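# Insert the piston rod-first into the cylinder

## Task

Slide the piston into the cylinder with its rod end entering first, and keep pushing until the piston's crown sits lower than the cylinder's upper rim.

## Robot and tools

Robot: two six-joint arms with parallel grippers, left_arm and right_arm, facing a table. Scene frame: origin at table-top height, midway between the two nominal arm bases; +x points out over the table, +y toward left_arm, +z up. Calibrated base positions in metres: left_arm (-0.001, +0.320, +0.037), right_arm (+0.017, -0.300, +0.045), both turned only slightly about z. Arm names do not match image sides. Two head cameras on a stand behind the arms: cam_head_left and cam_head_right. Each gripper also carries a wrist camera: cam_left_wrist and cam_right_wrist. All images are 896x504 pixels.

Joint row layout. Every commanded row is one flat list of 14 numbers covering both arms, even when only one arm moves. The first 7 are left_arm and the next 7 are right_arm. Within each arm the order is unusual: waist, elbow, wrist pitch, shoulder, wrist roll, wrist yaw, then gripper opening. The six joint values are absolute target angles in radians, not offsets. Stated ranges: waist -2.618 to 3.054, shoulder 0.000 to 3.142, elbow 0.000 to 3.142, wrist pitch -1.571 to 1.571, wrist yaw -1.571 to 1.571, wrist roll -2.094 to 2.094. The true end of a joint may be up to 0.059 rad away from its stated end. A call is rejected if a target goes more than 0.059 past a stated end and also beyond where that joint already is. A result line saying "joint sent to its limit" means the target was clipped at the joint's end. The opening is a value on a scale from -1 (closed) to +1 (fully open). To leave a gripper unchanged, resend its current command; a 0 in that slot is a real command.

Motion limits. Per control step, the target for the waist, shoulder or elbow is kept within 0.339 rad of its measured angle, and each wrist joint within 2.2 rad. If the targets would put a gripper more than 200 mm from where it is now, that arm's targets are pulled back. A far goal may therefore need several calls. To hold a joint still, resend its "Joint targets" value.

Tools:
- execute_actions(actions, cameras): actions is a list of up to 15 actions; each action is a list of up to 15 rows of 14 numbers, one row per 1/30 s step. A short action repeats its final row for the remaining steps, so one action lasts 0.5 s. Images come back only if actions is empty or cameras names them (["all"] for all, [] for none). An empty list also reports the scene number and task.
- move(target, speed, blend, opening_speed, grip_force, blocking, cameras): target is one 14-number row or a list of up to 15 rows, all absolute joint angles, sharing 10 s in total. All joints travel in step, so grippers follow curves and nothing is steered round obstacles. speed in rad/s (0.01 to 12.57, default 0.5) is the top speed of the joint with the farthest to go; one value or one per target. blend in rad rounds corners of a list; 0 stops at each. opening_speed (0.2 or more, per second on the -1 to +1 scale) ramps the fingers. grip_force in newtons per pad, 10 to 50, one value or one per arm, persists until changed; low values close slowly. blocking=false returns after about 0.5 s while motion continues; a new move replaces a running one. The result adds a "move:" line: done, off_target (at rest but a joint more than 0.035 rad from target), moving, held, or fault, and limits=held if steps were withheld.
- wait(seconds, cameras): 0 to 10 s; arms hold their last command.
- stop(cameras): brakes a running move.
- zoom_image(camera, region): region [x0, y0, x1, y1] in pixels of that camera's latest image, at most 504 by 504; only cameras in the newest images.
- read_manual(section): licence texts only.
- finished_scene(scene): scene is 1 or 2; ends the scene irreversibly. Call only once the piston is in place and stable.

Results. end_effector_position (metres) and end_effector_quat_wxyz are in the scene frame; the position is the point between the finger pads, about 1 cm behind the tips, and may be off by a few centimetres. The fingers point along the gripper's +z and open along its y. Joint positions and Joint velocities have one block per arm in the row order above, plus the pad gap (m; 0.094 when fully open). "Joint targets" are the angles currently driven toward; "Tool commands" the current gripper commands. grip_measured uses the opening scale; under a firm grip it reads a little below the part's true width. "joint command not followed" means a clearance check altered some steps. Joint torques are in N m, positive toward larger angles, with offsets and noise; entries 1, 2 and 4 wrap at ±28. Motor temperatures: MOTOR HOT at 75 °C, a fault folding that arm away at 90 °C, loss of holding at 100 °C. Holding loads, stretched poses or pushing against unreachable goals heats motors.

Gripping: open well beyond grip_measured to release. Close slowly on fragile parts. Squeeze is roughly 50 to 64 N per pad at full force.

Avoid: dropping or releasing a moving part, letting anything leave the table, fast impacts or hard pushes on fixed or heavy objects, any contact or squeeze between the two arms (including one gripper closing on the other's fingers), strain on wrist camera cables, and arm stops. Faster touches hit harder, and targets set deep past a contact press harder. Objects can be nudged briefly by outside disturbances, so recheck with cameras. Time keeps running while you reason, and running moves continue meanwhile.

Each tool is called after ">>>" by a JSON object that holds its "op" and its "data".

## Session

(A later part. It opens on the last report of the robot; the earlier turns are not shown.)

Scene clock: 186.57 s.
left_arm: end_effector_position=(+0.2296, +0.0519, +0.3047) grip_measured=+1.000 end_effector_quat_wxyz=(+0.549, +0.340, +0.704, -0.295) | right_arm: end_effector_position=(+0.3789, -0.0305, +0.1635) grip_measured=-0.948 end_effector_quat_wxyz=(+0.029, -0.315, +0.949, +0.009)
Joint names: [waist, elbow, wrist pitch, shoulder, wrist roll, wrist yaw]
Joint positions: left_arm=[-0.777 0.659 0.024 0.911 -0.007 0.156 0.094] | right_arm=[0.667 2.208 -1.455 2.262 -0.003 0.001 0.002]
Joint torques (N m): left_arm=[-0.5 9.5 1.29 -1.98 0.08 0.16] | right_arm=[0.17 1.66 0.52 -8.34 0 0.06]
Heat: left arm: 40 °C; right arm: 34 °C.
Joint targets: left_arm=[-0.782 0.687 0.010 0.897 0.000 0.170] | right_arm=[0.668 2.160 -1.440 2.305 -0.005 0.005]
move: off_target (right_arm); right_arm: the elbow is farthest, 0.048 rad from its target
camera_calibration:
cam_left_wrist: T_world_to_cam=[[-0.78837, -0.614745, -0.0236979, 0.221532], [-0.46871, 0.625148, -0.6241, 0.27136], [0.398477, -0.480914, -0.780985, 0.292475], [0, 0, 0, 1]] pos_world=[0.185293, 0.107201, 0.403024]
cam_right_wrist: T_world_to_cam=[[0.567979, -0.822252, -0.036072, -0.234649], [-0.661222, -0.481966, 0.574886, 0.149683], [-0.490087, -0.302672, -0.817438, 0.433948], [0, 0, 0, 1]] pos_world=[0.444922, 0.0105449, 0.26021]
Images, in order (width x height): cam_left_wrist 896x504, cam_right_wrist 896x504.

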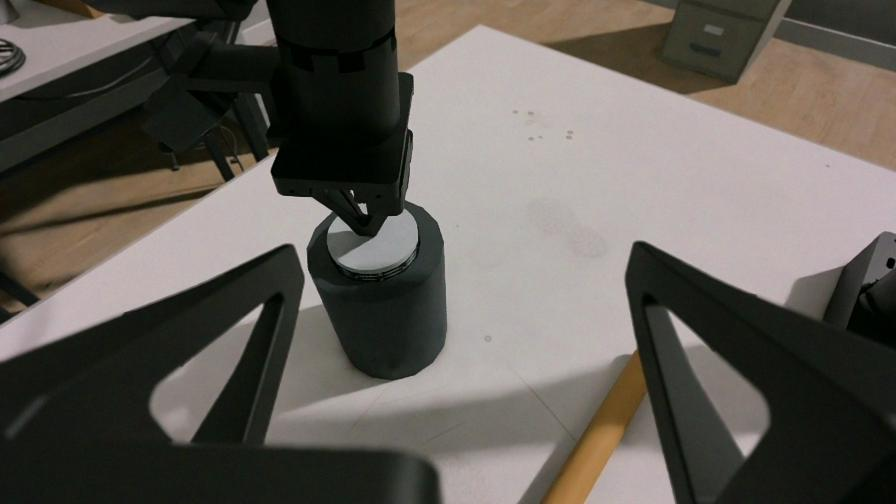

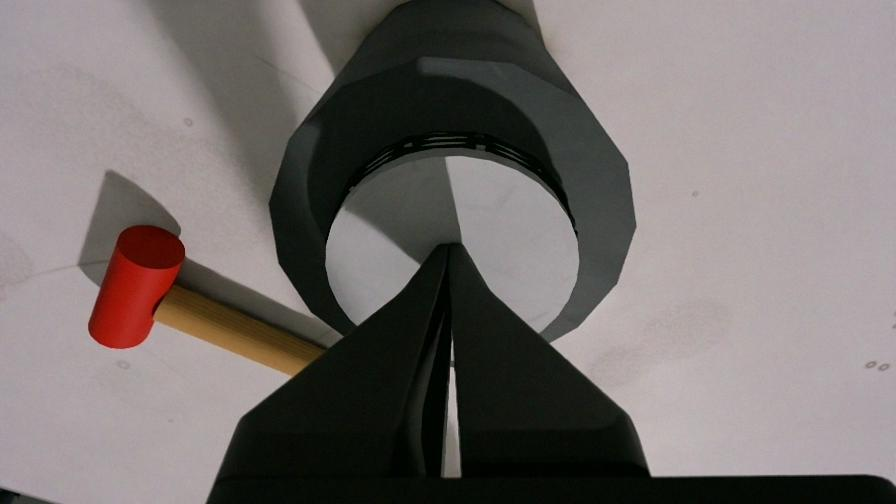

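>>> {"op": "move", "data": {"target": [-0.782, 0.687, 0.01, 0.897, 0, 0.17, 1, 0.668, 2.105, -1.43, 2.345, -0.005, 0.005, -0.95], "speed": 0.06, "cameras": ["cam_left_wrist"]}}

>>> {"op": "zoom_image", "data": {"camera": "cam_left_wrist", "region": [290, 160, 470, 310]}}

Scene clock: 188.60 s.
left_arm: end_effector_position=(+0.2296, +0.0519, +0.3047) grip_measured=+1.000 end_effector_quat_wxyz=(+0.549, +0.340, +0.704, -0.295) | right_arm: end_effector_position=(+0.3785, -0.0308, +0.1621) grip_measured=-0.948 end_effector_quat_wxyz=(+0.033, -0.315, +0.948, +0.011)
Joint names: [waist, elbow, wrist pitch, shoulder, wrist roll, wrist yaw]
Joint positions: left_arm=[-0.777 0.659 0.024 0.911 -0.007 0.156 0.094] | right_arm=[0.667 2.177 -1.431 2.247 -0.003 0.001 0.002]
Joint torques (N m): left_arm=[-0.49 9.5 1.29 -1.99 0.09 0.15] | right_arm=[0.18 -0.01 0.34 -3.47 -0.01 0.06]
Heat: left arm: 40 °C; right arm: 34 °C.
Joint targets: left_arm=[-0.782 0.687 0.010 0.897 0.000 0.170] | right_arm=[0.668 2.105 -1.430 2.345 -0.005 0.005]
move: off_target (right_arm); right_arm: the shoulder is farthest, 0.098 rad from its target
camera_calibration:
cam_left_wrist: T_world_to_cam=[[-0.78837, -0.614745, -0.0236979, 0.221532], [-0.46871, 0.625148, -0.6241, 0.27136], [0.398477, -0.480914, -0.780985, 0.292475], [0, 0, 0, 1]] pos_world=[0.185293, 0.107201, 0.403024]
Images, in order (width x height): cam_left_wrist 896x504.

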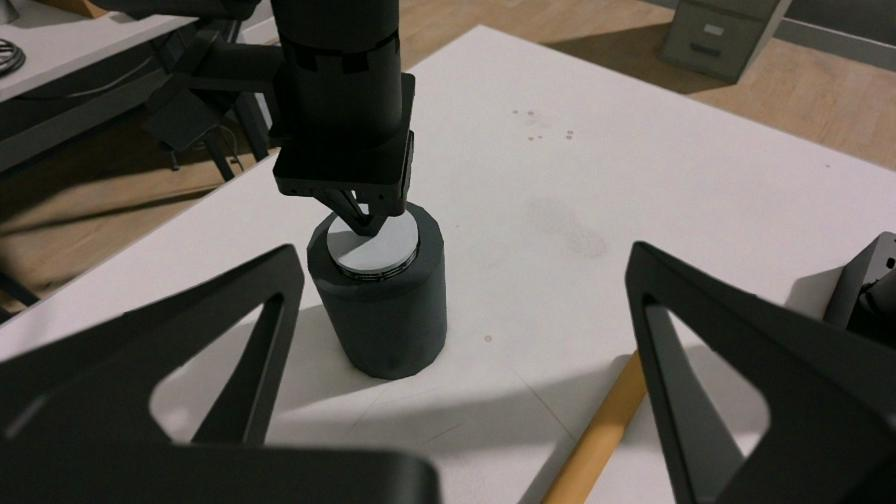

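Scaled by 2.800 from the camera's 896x504 image, which has a finer 1280x720 frame.

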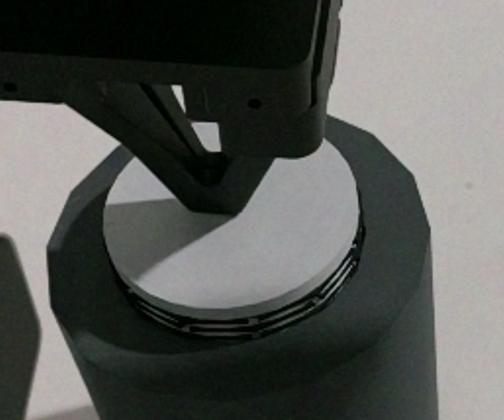

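>>> {"op": "zoom_image", "data": {"camera": "cam_left_wrist", "region": [315, 190, 435, 300]}}

Scaled by 4.200 from the camera's 896x504 image, which has a finer 1280x720 frame.

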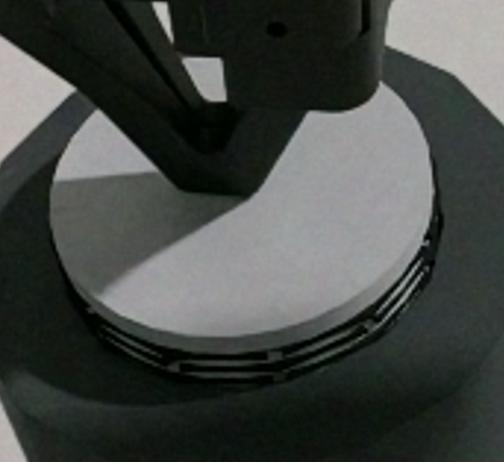

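>>> {"op": "move", "data": {"target": [-0.782, 0.687, 0.01, 0.897, 0, 0.17, 1, 0.668, 2.045, -1.41, 2.395, -0.005, 0.005, -0.95], "speed": 0.06, "cameras": ["cam_left_wrist"]}}

>>> {"op": "zoom_image", "data": {"camera": "cam_left_wrist", "region": [315, 190, 435, 300]}}

Scene clock: 193.40 s.
left_arm: end_effector_position=(+0.2296, +0.0519, +0.3047) grip_measured=+1.000 end_effector_quat_wxyz=(+0.549, +0.340, +0.704, -0.295) | right_arm: end_effector_position=(+0.3776, -0.0316, +0.1566) grip_measured=-0.948 end_effector_quat_wxyz=(+0.031, -0.315, +0.948, +0.009)
Joint names: [waist, elbow, wrist pitch, shoulder, wrist roll, wrist yaw]
Joint positions: left_arm=[-0.777 0.659 0.024 0.911 -0.007 0.156 0.094] | right_arm=[0.667 2.147 -1.411 2.242 -0.003 0.001 0.002]
Joint torques (N m): left_arm=[-0.5 9.5 1.29 -1.99 0.08 0.16] | right_arm=[0.2 -2.37 0.38 1.57 -0.02 0.02]
Heat: left arm: 40 °C; right arm: 34 °C.
Joint targets: left_arm=[-0.782 0.687 0.010 0.897 0.000 0.170] | right_arm=[0.668 2.045 -1.410 2.395 -0.005 0.005]
move: off_target (right_arm); right_arm: the shoulder is farthest, 0.153 rad from its target
camera_calibration:
cam_left_wrist: T_world_to_cam=[[-0.78837, -0.614745, -0.0236979, 0.221532], [-0.46871, 0.625148, -0.6241, 0.27136], [0.398477, -0.480914, -0.780985, 0.292475], [0, 0, 0, 1]] pos_world=[0.185293, 0.107201, 0.403024]
Images, in order (width x height): cam_left_wrist 896x504.

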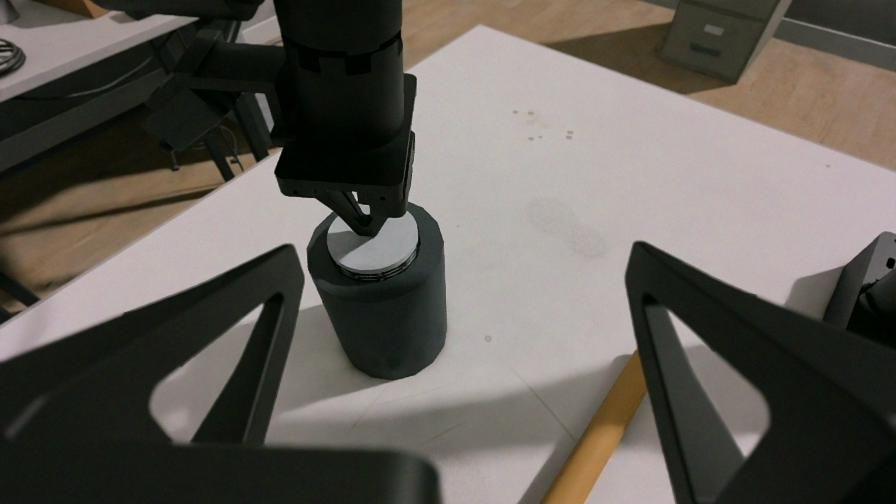

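Scaled by 4.200 from the camera's 896x504 image, which has a finer 1280x720 frame.

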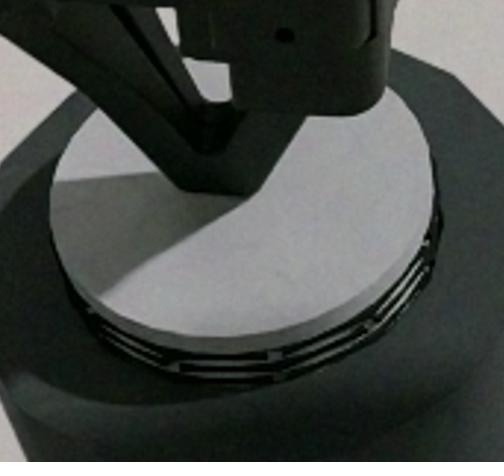

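>>> {"op": "move", "data": {"target": [[-0.782, 0.687, 0.01, 0.897, 0, 0.17, 1, 0.668, 2.325, -1.50, 2.275, -0.005, 0.005, -0.95], [-0.782, 0.687, 0.01, 0.897, 0, 0.17, 1, 0.668, 2.325, -1.50, 2.275, -0.005, 0.005, 0.72], [-0.782, 0.687, 0.01, 0.897, 0, 0.17, 1, 0.668, 2.14, -1.395, 2.215, -0.005, 0.005, 0.72]], "speed": [0.4, 0.4, 0.2], "grip_force": 25, "cameras": ["cam_left_wrist", "cam_right_wrist"]}}

>>> {"op": "zoom_image", "data": {"camera": "cam_left_wrist", "region": [310, 170, 450, 300]}}

>>> {"op": "zoom_image", "data": {"camera": "cam_right_wrist", "region": [230, 50, 670, 400]}}

Scene clock: 205.60 s.
left_arm: end_effector_position=(+0.2296, +0.0519, +0.3047) grip_measured=+1.000 end_effector_quat_wxyz=(+0.549, +0.340, +0.704, -0.295) | right_arm: end_effector_position=(+0.3785, -0.0310, +0.1528) grip_measured=+0.718 end_effector_quat_wxyz=(+0.027, -0.316, +0.948, +0.008)
Joint names: [waist, elbow, wrist pitch, shoulder, wrist roll, wrist yaw]
Joint positions: left_arm=[-0.777 0.659 0.024 0.911 -0.007 0.156 0.094] | right_arm=[0.667 2.154 -1.412 2.255 -0.004 0.001 0.081]
Joint torques (N m): left_arm=[-0.51 9.51 1.29 -1.99 0.08 0.15] | right_arm=[0.16 4.14 0.52 -15.91 0 0.02]
Heat: left arm: 40 °C; right arm: 33 °C.
Joint targets: left_arm=[-0.782 0.687 0.010 0.897 0.000 0.170] | right_arm=[0.668 2.140 -1.395 2.215 -0.005 0.005]
grip_force (N): 25, 25
move: off_target (right_arm); right_arm: the shoulder is farthest, 0.040 rad from its target
camera_calibration:
cam_left_wrist: T_world_to_cam=[[-0.78837, -0.614745, -0.0236979, 0.221532], [-0.46871, 0.625148, -0.6241, 0.27136], [0.398477, -0.480914, -0.780985, 0.292475], [0, 0, 0, 1]] pos_world=[0.185293, 0.107201, 0.403024]
cam_right_wrist: T_world_to_cam=[[0.568778, -0.821743, -0.0350796, -0.235621], [-0.658676, -0.480623, 0.578919, 0.153751], [-0.492583, -0.306171, -0.81463, 0.425193], [0, 0, 0, 1]] pos_world=[0.444731, 0.010458, 0.249099]
Images, in order (width x height): cam_left_wrist 896x504, cam_right_wrist 896x504.

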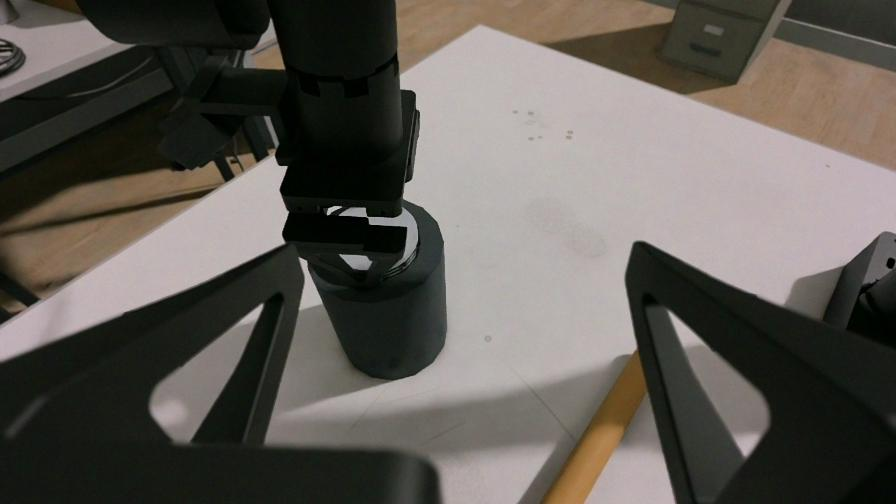

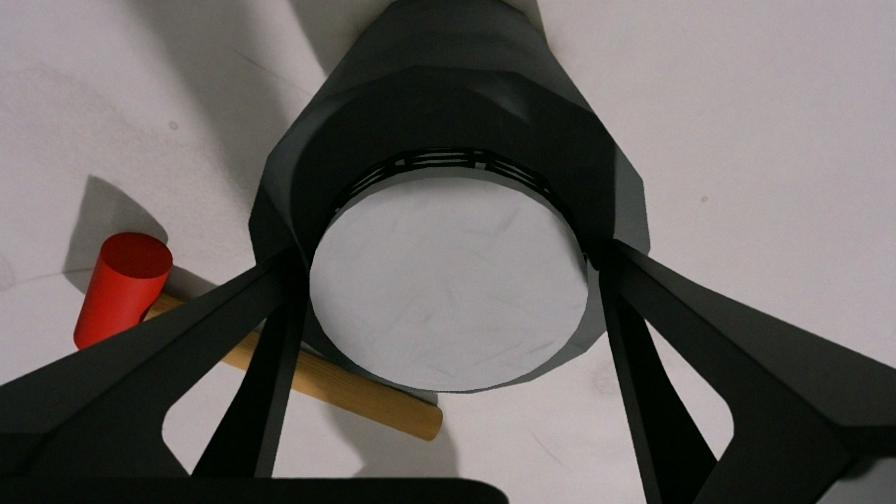

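Scaled by 3.600 from the camera's 896x504 image, which has a finer 1280x720 frame.

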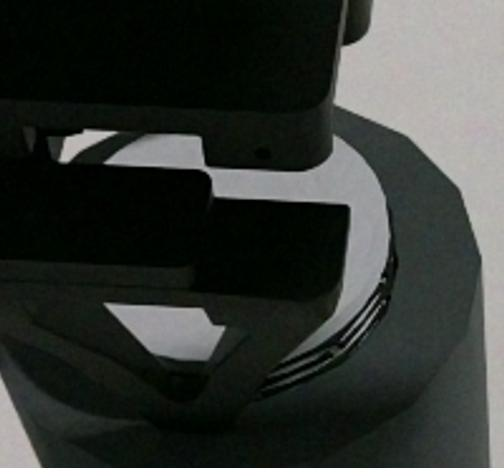

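Scaled by 1.145 from the camera's 896x504 image, which has a finer 1280x720 frame.

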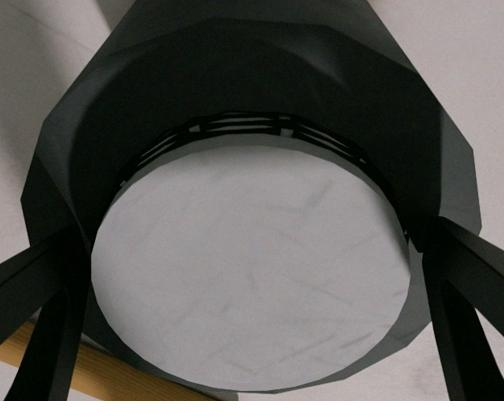

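>>> {"op": "move", "data": {"target": [[-0.782, 0.687, 0.01, 0.897, 0, 0.17, 1, 0.668, 2.198, -1.405, 2.215, -0.005, 0.005, 0.72], [-0.782, 0.687, 0.01, 0.897, 0, 0.17, 1, 0.668, 2.198, -1.405, 2.215, -0.005, 0.005, 0.42]], "speed": 0.2, "grip_force": 25, "cameras": ["cam_left_wrist", "cam_right_wrist"]}}

>>> {"op": "zoom_image", "data": {"camera": "cam_left_wrist", "region": [310, 170, 450, 300]}}

>>> {"op": "zoom_image", "data": {"camera": "cam_right_wrist", "region": [230, 50, 670, 400]}}

Scene clock: 208.27 s.
left_arm: end_effector_position=(+0.2296, +0.0519, +0.3047) grip_measured=+1.000 end_effector_quat_wxyz=(+0.549, +0.340, +0.704, -0.295) | right_arm: end_effector_position=(+0.3810, -0.0291, +0.1563) grip_measured=+0.471 end_effector_quat_wxyz=(+0.034, -0.316, +0.948, +0.011)
Joint names: [waist, elbow, wrist pitch, shoulder, wrist roll, wrist yaw]
Joint positions: left_arm=[-0.777 0.659 0.024 0.911 -0.007 0.156 0.094] | right_arm=[0.667 2.167 -1.411 2.255 -0.004 0.001 0.069]
Joint torques (N m): left_arm=[-0.5 9.5 1.29 -1.99 0.08 0.15] | right_arm=[0.13 7.5 0.42 -15.91 0.02 0.04]
Heat: left arm: 40 °C; right arm: 33 °C.
Joint targets: left_arm=[-0.782 0.687 0.010 0.897 0.000 0.170] | right_arm=[0.668 2.198 -1.405 2.215 -0.005 0.005]
grip_force (N): 25, 25
move: off_target (right_arm); target 2's new numbers were sent with right_arm's shoulder 0.040 rad from that target; right_arm: the shoulder is farthest, 0.040 rad from its target
camera_calibration:
cam_left_wrist: T_world_to_cam=[[-0.78837, -0.614745, -0.0236979, 0.221532], [-0.46871, 0.625148, -0.6241, 0.27136], [0.398477, -0.480914, -0.780985, 0.292475], [0, 0, 0, 1]] pos_world=[0.185293, 0.107201, 0.403024]
cam_right_wrist: T_world_to_cam=[[0.56917, -0.821449, -0.0355861, -0.235402], [-0.665314, -0.485553, 0.567094, 0.158506], [-0.483118, -0.299097, -0.822884, 0.427763], [0, 0, 0, 1]] pos_world=[0.4461, 0.0115345, 0.253735]
Images, in order (width x height): cam_left_wrist 896x504, cam_right_wrist 896x504.

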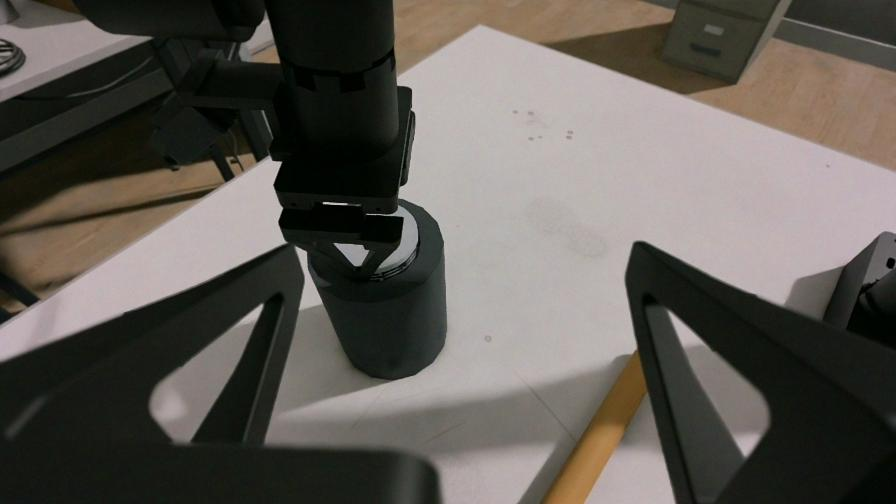

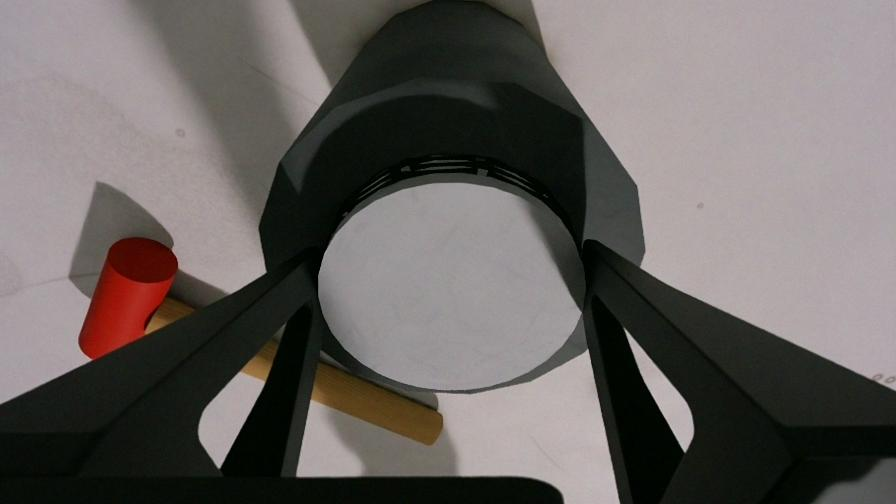

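Scaled by 3.600 from the camera's 896x504 image, which has a finer 1280x720 frame.

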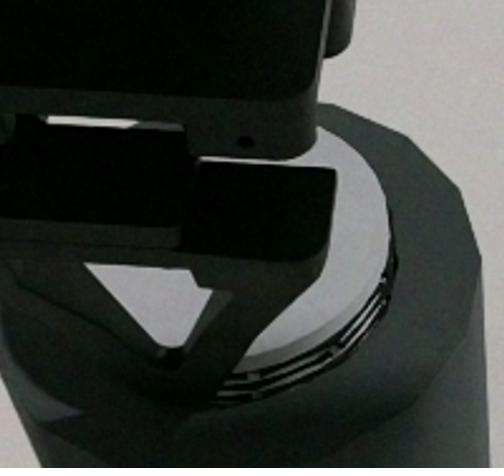

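Scaled by 1.145 from the camera's 896x504 image, which has a finer 1280x720 frame.

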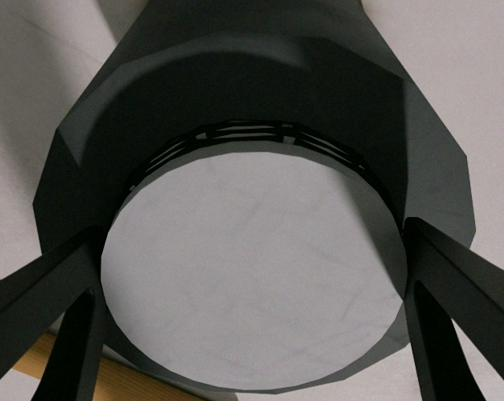

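>>> {"op": "move", "data": {"target": [[-0.782, 0.687, 0.01, 0.897, 0, 0.17, 1, 0.668, 2.11, -1.405, 2.29, -0.005, 0.005, 0.42], [-0.782, 0.687, 0.01, 0.897, 0, 0.17, 1, 0.693, 2.11, -1.405, 2.29, -0.005, 0.005, 0.42], [-0.782, 0.687, 0.01, 0.897, 0, 0.17, 1, 0.668, 2.11, -1.315, 2.29, -0.005, 0.005, 0.42], [-0.782, 0.687, 0.01, 0.897, 0, 0.17, 1, 0.643, 2.11, -1.405, 2.29, -0.005, 0.005, 0.42], [-0.782, 0.687, 0.01, 0.897, 0, 0.17, 1, 0.668, 2.11, -1.495, 2.29, -0.005, 0.005, 0.42], [-0.782, 0.687, 0.01, 0.897, 0, 0.17, 1, 0.693, 2.11, -1.405, 2.29, -0.005, 0.005, 0.42], [-0.782, 0.687, 0.01, 0.897, 0, 0.17, 1, 0.668, 2.11, -1.315, 2.29, -0.005, 0.005, 0.42], [-0.782, 0.687, 0.01, 0.897, 0, 0.17, 1, 0.643, 2.11, -1.405, 2.29, -0.005, 0.005, 0.42], [-0.782, 0.687, 0.01, 0.897, 0, 0.17, 1, 0.668, 2.11, -1.405, 2.29, -0.005, 0.005, 0.42]], "speed": 0.2, "blend": [0.03, 0.02, 0.02, 0.02, 0.02, 0.02, 0.02, 0.02, 0], "cameras": ["cam_left_wrist", "cam_right_wrist"]}}

>>> {"op": "zoom_image", "data": {"camera": "cam_left_wrist", "region": [310, 170, 450, 300]}}

>>> {"op": "zoom_image", "data": {"camera": "cam_right_wrist", "region": [230, 50, 670, 400]}}

Scene clock: 213.63 s.
left_arm: end_effector_position=(+0.2296, +0.0519, +0.3047) grip_measured=+1.000 end_effector_quat_wxyz=(+0.549, +0.340, +0.704, -0.295) | right_arm: end_effector_position=(+0.3816, -0.0304, +0.1524) grip_measured=+0.470 end_effector_quat_wxyz=(+0.034, -0.317, +0.948, +0.009)
Joint names: [waist, elbow, wrist pitch, shoulder, wrist roll, wrist yaw]
Joint positions: left_arm=[-0.777 0.659 0.024 0.911 -0.007 0.156 0.094] | right_arm=[0.664 2.148 -1.396 2.253 -0.01 0.003 0.069]
Joint torques (N m): left_arm=[-0.5 9.5 1.29 -1.99 0.08 0.16] | right_arm=[0.38 2.51 0.24 -8.84 0.05 0.01]
Heat: left arm: 40 °C; right arm: 33 °C.
Joint targets: left_arm=[-0.782 0.687 0.010 0.897 0.000 0.170] | right_arm=[0.668 2.110 -1.405 2.290 -0.005 0.005]
grip_force (N): 25, 25
move: off_target (right_arm); blend cut to 0.0125 rad at target 1, 0.0125 rad at target 2, 0.0125 rad at target 8; right_arm: the elbow is farthest, 0.038 rad from its target
camera_calibration:
cam_left_wrist: T_world_to_cam=[[-0.78837, -0.614745, -0.0236979, 0.221532], [-0.46871, 0.625148, -0.6241, 0.27136], [0.398477, -0.480914, -0.780985, 0.292475], [0, 0, 0, 1]] pos_world=[0.185293, 0.107201, 0.403024]
cam_right_wrist: T_world_to_cam=[[0.57182, -0.819707, -0.033197, -0.238274], [-0.663673, -0.486001, 0.568631, 0.159672], [-0.482244, -0.303123, -0.821923, 0.42381], [0, 0, 0, 1]] pos_world=[0.4466, 0.0107524, 0.249634]
Images, in order (width x height): cam_left_wrist 896x504, cam_right_wrist 896x504.

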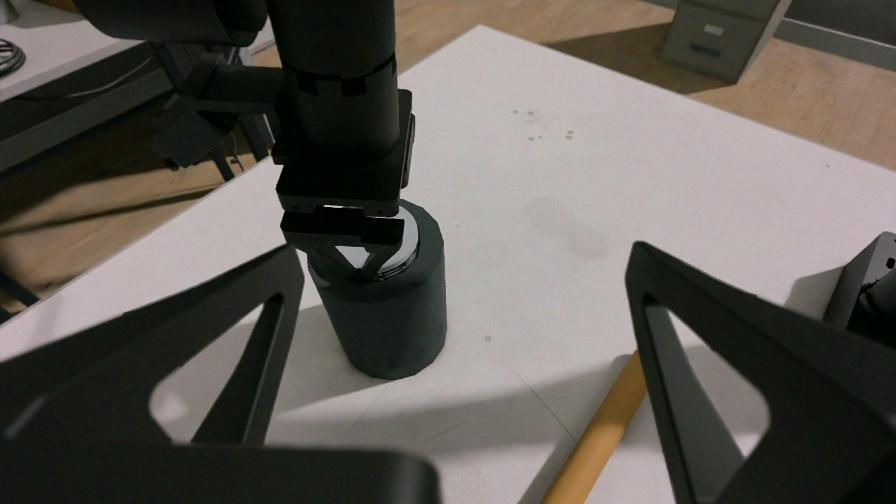

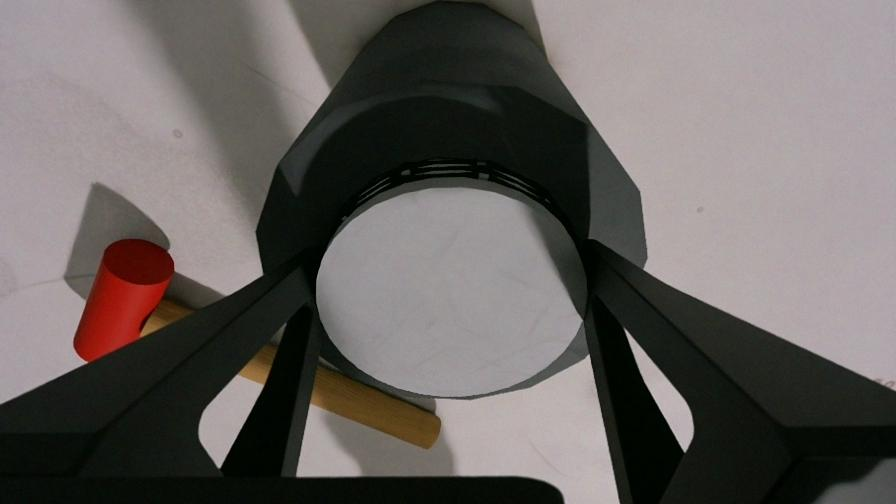

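Scaled by 3.600 from the camera's 896x504 image, which has a finer 1280x720 frame.

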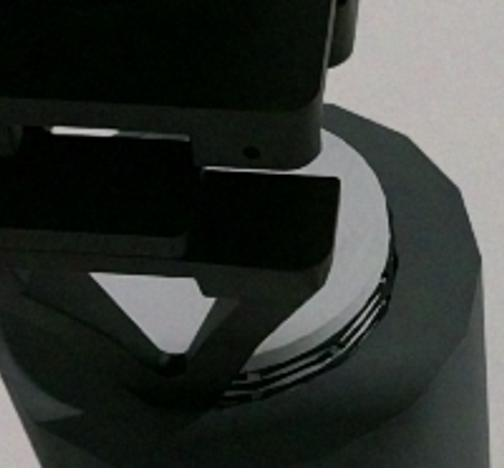

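Scaled by 1.145 from the camera's 896x504 image, which has a finer 1280x720 frame.

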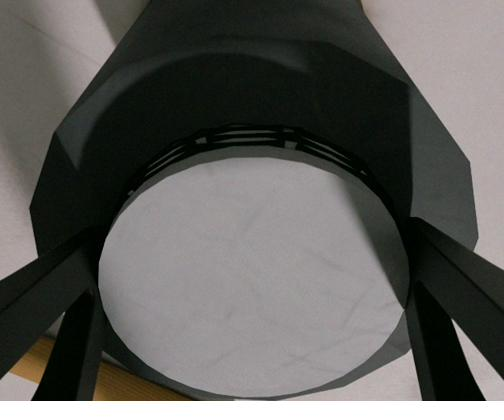

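>>> {"op": "move", "data": {"target": [[-0.782, 0.687, 0.01, 0.897, 0, 0.17, 1, 0.668, 2.125, -1.405, 2.26, -0.005, 0.005, 0.60], [-0.782, 0.687, 0.01, 0.897, 0, 0.17, 1, 0.668, 2.210, -1.42, 2.23, -0.005, 0.005, 0.60], [-0.782, 0.687, 0.01, 0.897, 0, 0.17, 1, 0.668, 2.210, -1.42, 2.23, -0.005, 0.005, 0.40]], "speed": 0.2, "grip_force": 42, "cameras": ["cam_right_wrist"]}}

Scene clock: 223.47 s.
left_arm: end_effector_position=(+0.2296, +0.0519, +0.3047) grip_measured=+1.000 end_effector_quat_wxyz=(+0.549, +0.340, +0.704, -0.295) | right_arm: end_effector_position=(+0.3828, -0.0287, +0.1610) grip_measured=+0.439 end_effector_quat_wxyz=(+0.039, -0.317, +0.948, +0.013)
Joint names: [waist, elbow, wrist pitch, shoulder, wrist roll, wrist yaw]
Joint positions: left_arm=[-0.777 0.659 0.024 0.911 -0.007 0.156 0.094] | right_arm=[0.664 2.181 -1.416 2.253 -0.01 -0.001 0.068]
Joint torques (N m): left_arm=[-0.5 9.51 1.29 -1.99 0.08 0.16] | right_arm=[0.4 7.47 0.29 -14.17 0.04 0.08]
Heat: left arm: 40 °C; right arm: 33 °C.
Joint targets: left_arm=[-0.782 0.687 0.010 0.897 0.000 0.170] | right_arm=[0.668 2.210 -1.420 2.230 -0.005 0.005]
grip_force (N): 42, 42
move: done
camera_calibration:
cam_right_wrist: T_world_to_cam=[[0.571849, -0.819469, -0.0381917, -0.236566], [-0.668317, -0.492358, 0.557616, 0.159747], [-0.475754, -0.293348, -0.82922, 0.430972], [0, 0, 0, 1]] pos_world=[0.447078, 0.0112195, 0.259258]
Images, in order (width x height): cam_right_wrist 896x504.

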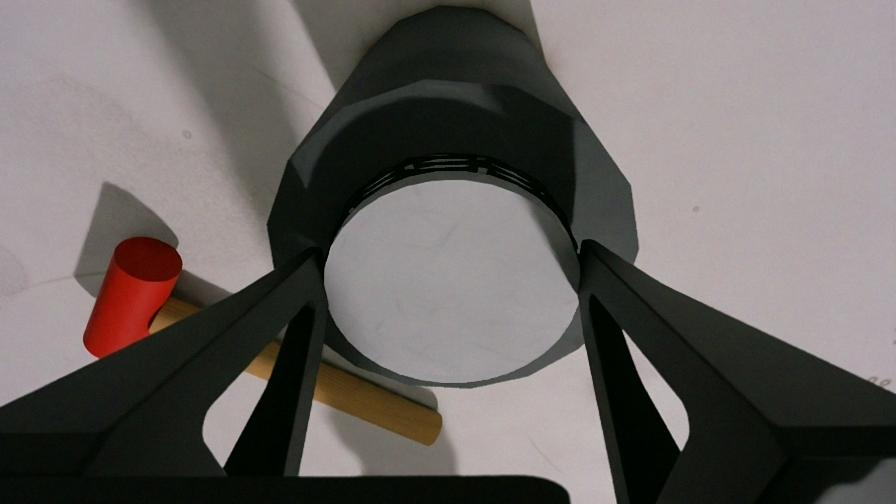

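>>> {"op": "move", "data": {"target": [[-0.782, 0.687, 0.01, 0.897, 0, 0.17, 1, 0.668, 2.13, -1.405, 2.293, -0.005, 0.005, 0.40], [-0.782, 0.687, 0.01, 0.897, 0, 0.17, 1, 0.720, 2.13, -1.405, 2.293, -0.005, 0.085, 0.40], [-0.782, 0.687, 0.01, 0.897, 0, 0.17, 1, 0.688, 2.13, -1.405, 2.293, -0.005, 0.005, 0.40], [-0.782, 0.687, 0.01, 0.897, 0, 0.17, 1, 0.616, 2.13, -1.405, 2.293, -0.005, -0.075, 0.40], [-0.782, 0.687, 0.01, 0.897, 0, 0.17, 1, 0.648, 2.13, -1.405, 2.293, -0.005, 0.005, 0.40], [-0.782, 0.687, 0.01, 0.897, 0, 0.17, 1, 0.668, 2.13, -1.405, 2.293, -0.005, 0.005, 0.40]], "speed": 0.15, "blend": [0.01, 0.01, 0.01, 0.01, 0.01, 0], "cameras": ["cam_left_wrist", "cam_right_wrist"]}}

>>> {"op": "zoom_image", "data": {"camera": "cam_left_wrist", "region": [310, 170, 450, 300]}}

>>> {"op": "zoom_image", "data": {"camera": "cam_right_wrist", "region": [230, 50, 670, 400]}}

Scene clock: 227.73 s.
left_arm: end_effector_position=(+0.2296, +0.0519, +0.3047) grip_measured=+1.000 end_effector_quat_wxyz=(+0.549, +0.340, +0.704, -0.295) | right_arm: end_effector_position=(+0.3824, -0.0278, +0.1589) grip_measured=+0.432 end_effector_quat_wxyz=(+0.038, -0.318, +0.947, +0.019)
Joint names: [waist, elbow, wrist pitch, shoulder, wrist roll, wrist yaw]
Joint positions: left_arm=[-0.777 0.659 0.024 0.911 -0.007 0.156 0.094] | right_arm=[0.662 2.171 -1.407 2.252 -0.013 -0.013 0.067]
Joint torques (N m): left_arm=[-0.5 9.5 1.29 -1.99 0.08 0.16] | right_arm=[0.79 2.13 0.38 -8.62 0.11 0.19]
Heat: left arm: 41 °C; right arm: 33 °C.
Joint targets: left_arm=[-0.782 0.687 0.010 0.897 0.000 0.170] | right_arm=[0.668 2.130 -1.405 2.293 -0.005 0.005]
grip_force (N): 42, 42
move: off_target (right_arm); right_arm: the shoulder is farthest, 0.041 rad from its target
camera_calibration:
cam_left_wrist: T_world_to_cam=[[-0.78837, -0.614745, -0.0236979, 0.221532], [-0.46871, 0.625148, -0.6241, 0.27136], [0.398477, -0.480914, -0.780985, 0.292475], [0, 0, 0, 1]] pos_world=[0.185293, 0.107201, 0.403024]
cam_right_wrist: T_world_to_cam=[[0.573189, -0.81794, -0.0492794, -0.234254], [-0.663652, -0.498662, 0.557586, 0.159197], [-0.480645, -0.286898, -0.828655, 0.431239], [0, 0, 0, 1]] pos_world=[0.447196, 0.0115009, 0.257039]
Images, in order (width x height): cam_left_wrist 896x504, cam_right_wrist 896x504.

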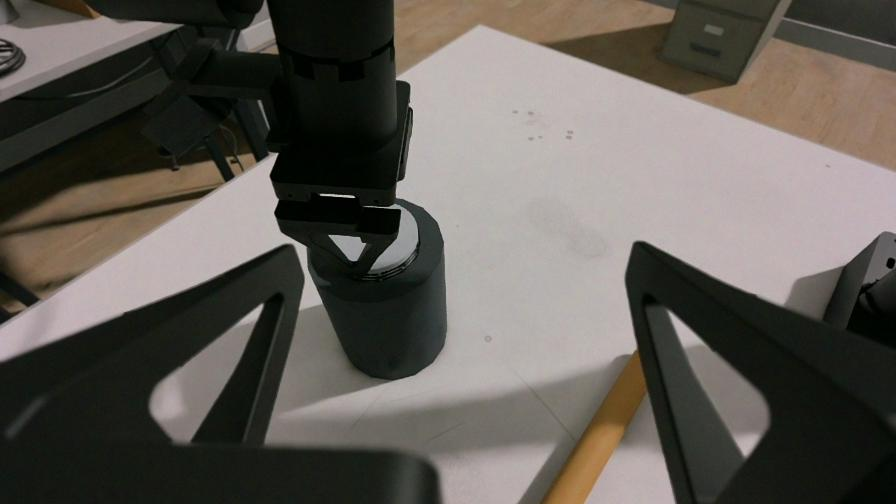

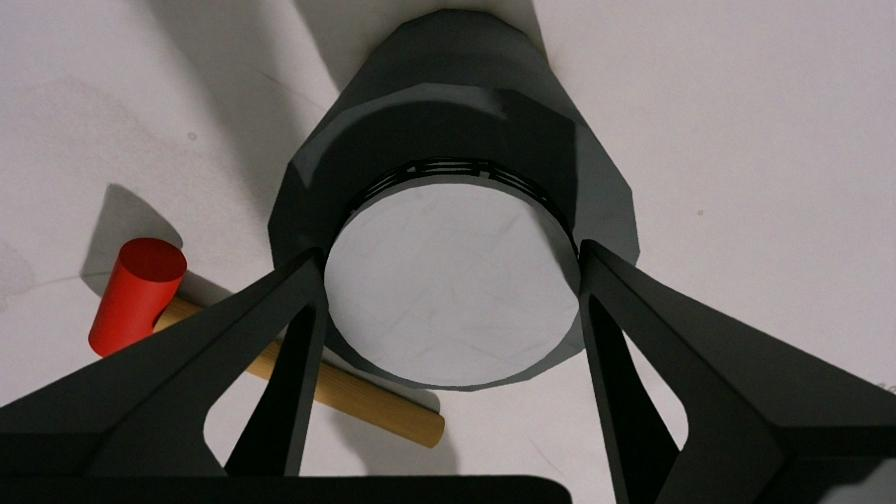

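Scaled by 3.600 from the camera's 896x504 image, which has a finer 1280x720 frame.

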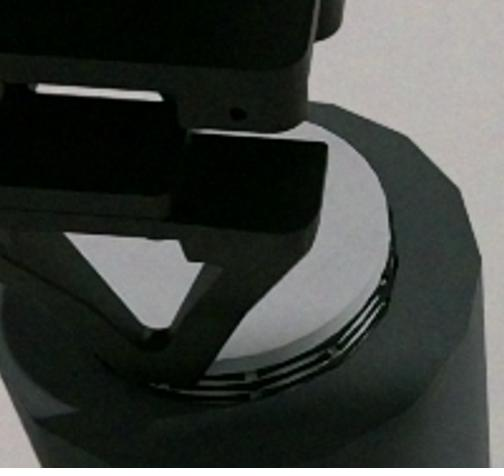

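Scaled by 1.145 from the camera's 896x504 image, which has a finer 1280x720 frame.

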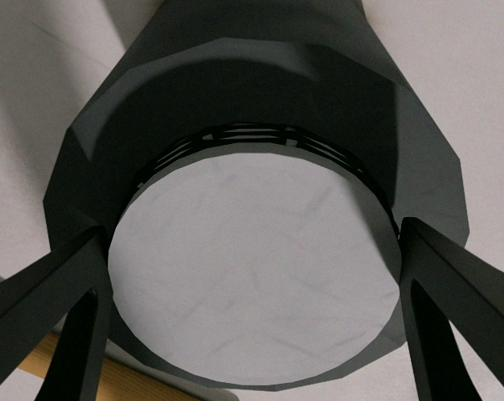

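>>> {"op": "wait", "data": {"seconds": 0, "cameras": ["cam_head_left", "cam_head_right"]}}

>>> {"op": "zoom_image", "data": {"camera": "cam_head_left", "region": [220, 240, 480, 380]}}

>>> {"op": "zoom_image", "data": {"camera": "cam_head_right", "region": [230, 240, 490, 380]}}

Scene clock: 229.43 s.
left_arm: end_effector_position=(+0.2296, +0.0519, +0.3047) grip_measured=+1.000 end_effector_quat_wxyz=(+0.549, +0.340, +0.704, -0.295) | right_arm: end_effector_position=(+0.3824, -0.0278, +0.1589) grip_measured=+0.432 end_effector_quat_wxyz=(+0.038, -0.318, +0.947, +0.019)
Joint names: [waist, elbow, wrist pitch, shoulder, wrist roll, wrist yaw]
Joint positions: left_arm=[-0.777 0.659 0.024 0.911 -0.007 0.156 0.094] | right_arm=[0.662 2.171 -1.407 2.252 -0.013 -0.013 0.067]
Joint torques (N m): left_arm=[-0.5 9.5 1.29 -1.99 0.08 0.16] | right_arm=[0.75 2.25 0.37 -8.54 0.1 0.2]
Heat: left arm: 41 °C; right arm: 33 °C.
Joint targets: left_arm=[-0.782 0.687 0.010 0.897 0.000 0.170] | right_arm=[0.668 2.130 -1.405 2.293 -0.005 0.005]
Tool commands: left_gripper/opening=+1.0 right_gripper/opening=+0.4
grip_force (N): 42, 42
Images, in order (width x height): cam_head_left 896x504, cam_head_right 896x504.

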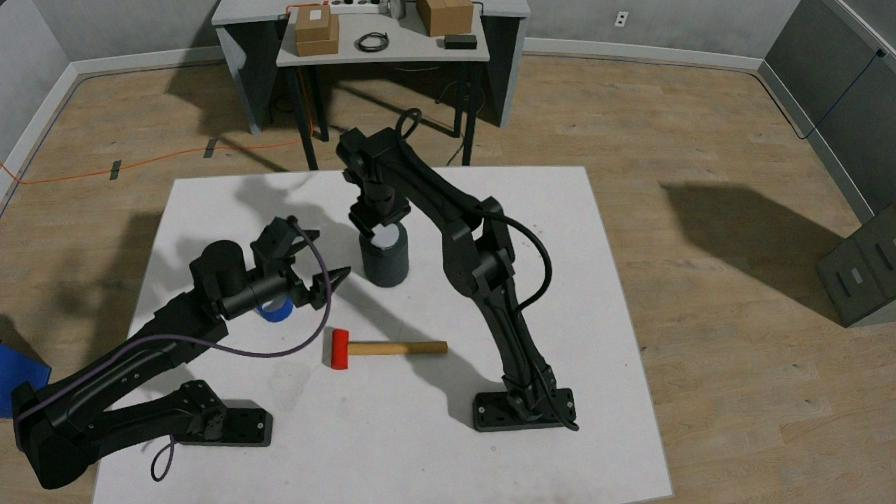

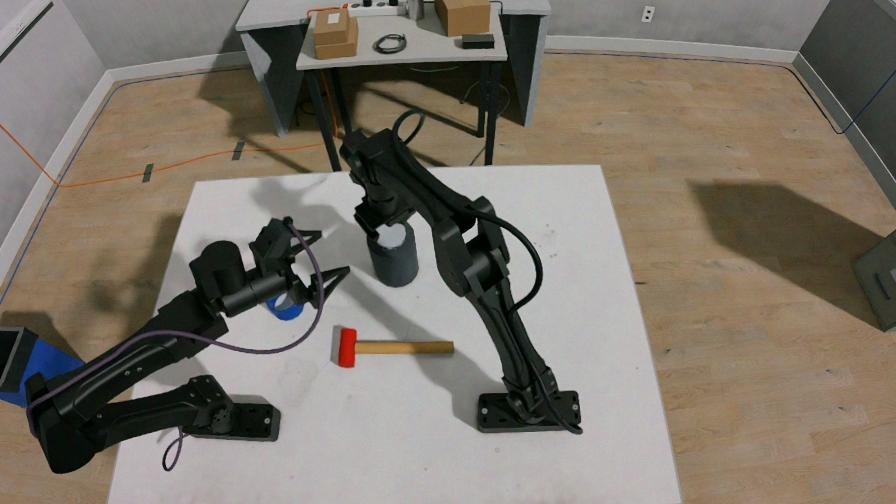

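Scaled by 1.938 from the camera's 896x504 image, which has a finer 1280x720 frame.

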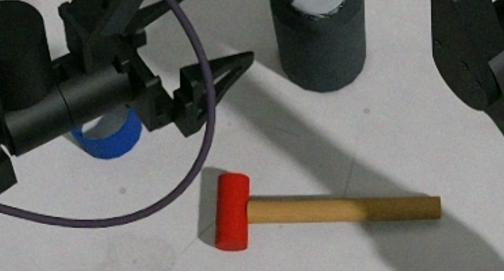

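Scaled by 1.938 from the camera's 896x504 image, which has a finer 1280x720 frame.

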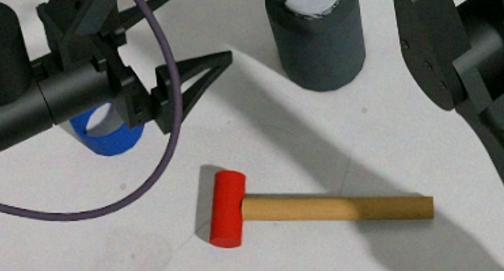

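>>> {"op": "move", "data": {"target": [-0.267, 0.83, -0.757, 0.95, 0, 0, 1, 0.668, 2.15, -1.405, 2.27, -0.005, 0.005, 0.40], "speed": 0.8, "cameras": ["cam_left_wrist", "cam_head_left", "cam_head_right"]}}

>>> {"op": "zoom_image", "data": {"camera": "cam_head_left", "region": [230, 260, 320, 340]}}

Scene clock: 236.93 s.
left_arm: end_effector_position=(+0.2615, +0.2435, +0.1966) grip_measured=+1.000 end_effector_quat_wxyz=(+0.328, +0.129, +0.934, -0.052) | right_arm: end_effector_position=(+0.3824, -0.0278, +0.1589) grip_measured=+0.432 end_effector_quat_wxyz=(+0.038, -0.318, +0.947, +0.019)
Joint names: [waist, elbow, wrist pitch, shoulder, wrist roll, wrist yaw]
Joint positions: left_arm=[-0.272 0.796 -0.744 0.946 -0.007 0.011 0.094] | right_arm=[0.662 2.171 -1.407 2.252 -0.013 -0.013 0.067]
Joint torques (N m): left_arm=[0.49 9.5 0.88 -0.5 0.08 -0.14] | right_arm=[0.65 3.59 0.37 -10.58 0.08 0.18]
Motor temperatures (°C): left_arm=[28 32 40 28 27 27 25] | right_arm=[30 32 32 31 28 29 29]
Heat: left arm: 40 °C; right arm: 32 °C.
Joint targets: left_arm=[-0.267 0.830 -0.757 0.950 0.000 0.000] | right_arm=[0.668 2.150 -1.405 2.270 -0.005 0.005]
grip_force (N): 42, 42
move: done
camera_calibration:
cam_left_wrist: T_world_to_cam=[[-0.296572, -0.953486, -0.0539448, 0.321726], [-0.954787, 0.297252, -0.00487614, 0.184214], [0.0206845, 0.0500596, -0.998532, 0.299746], [0, 0, 0, 1]] pos_world=[0.2651, 0.236998, 0.317559]
Images, in order (width x height): cam_head_left 896x504, cam_head_right 896x504, cam_left_wrist 896x504.

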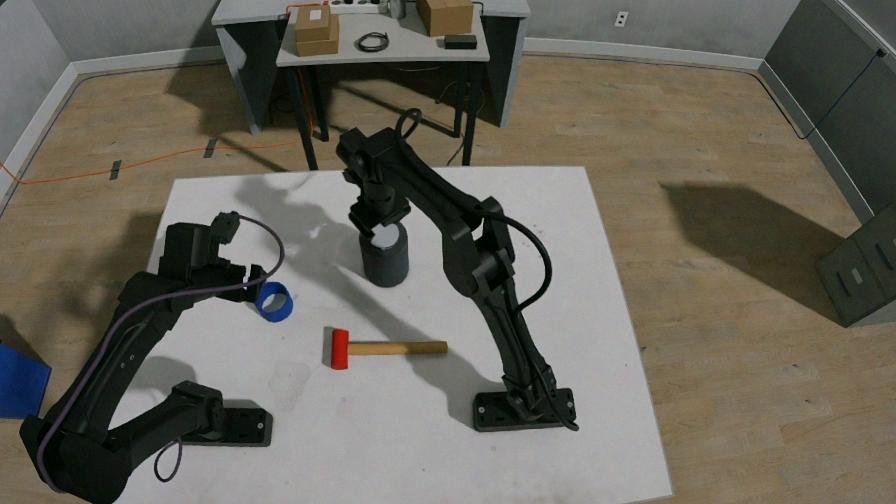

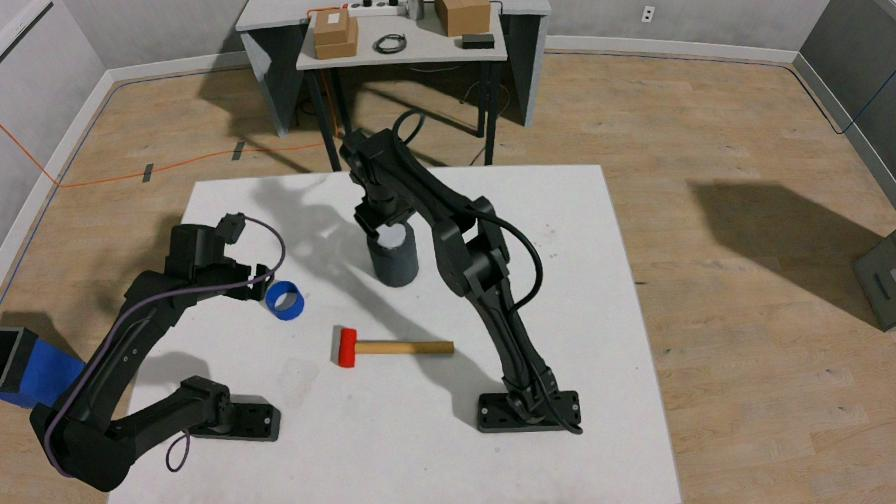

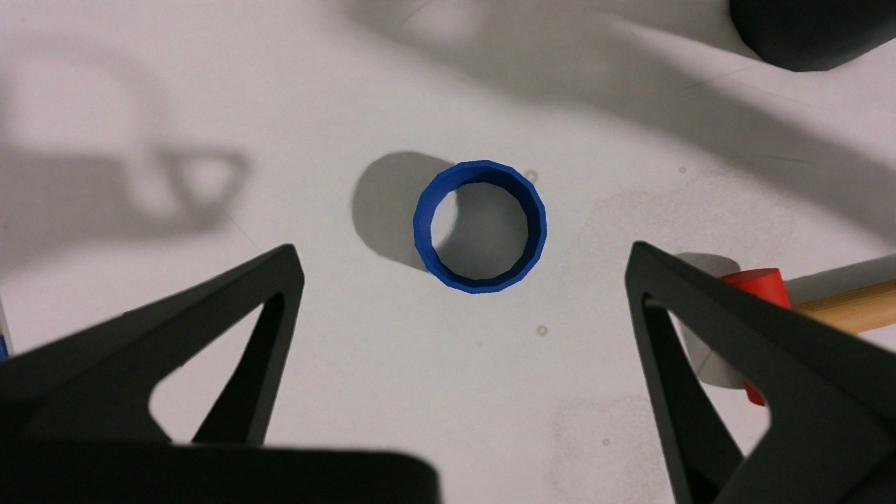

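Scaled by 5.600 from the camera's 896x504 image, which has a finer 1280x720 frame.

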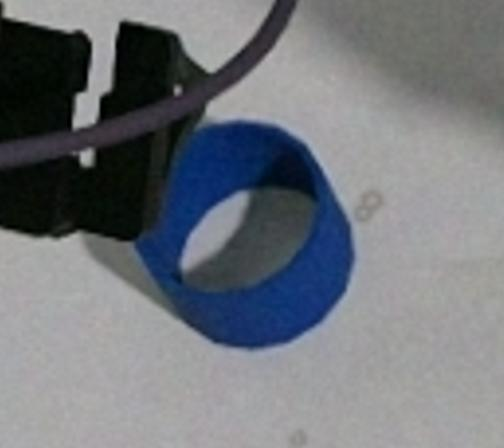

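>>> {"op": "zoom_image", "data": {"camera": "cam_left_wrist", "region": [395, 145, 565, 310]}}

Scaled by 2.965 from the camera's 896x504 image, which has a finer 1280x720 frame.

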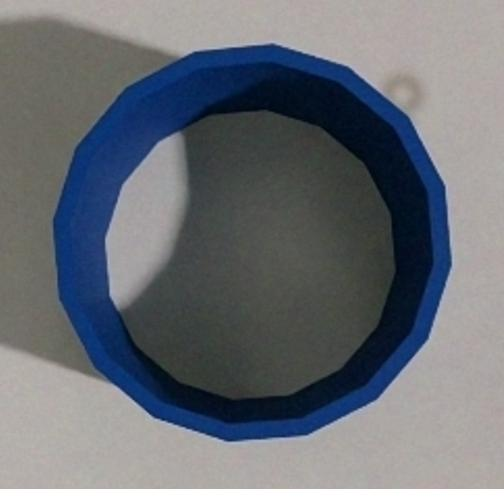

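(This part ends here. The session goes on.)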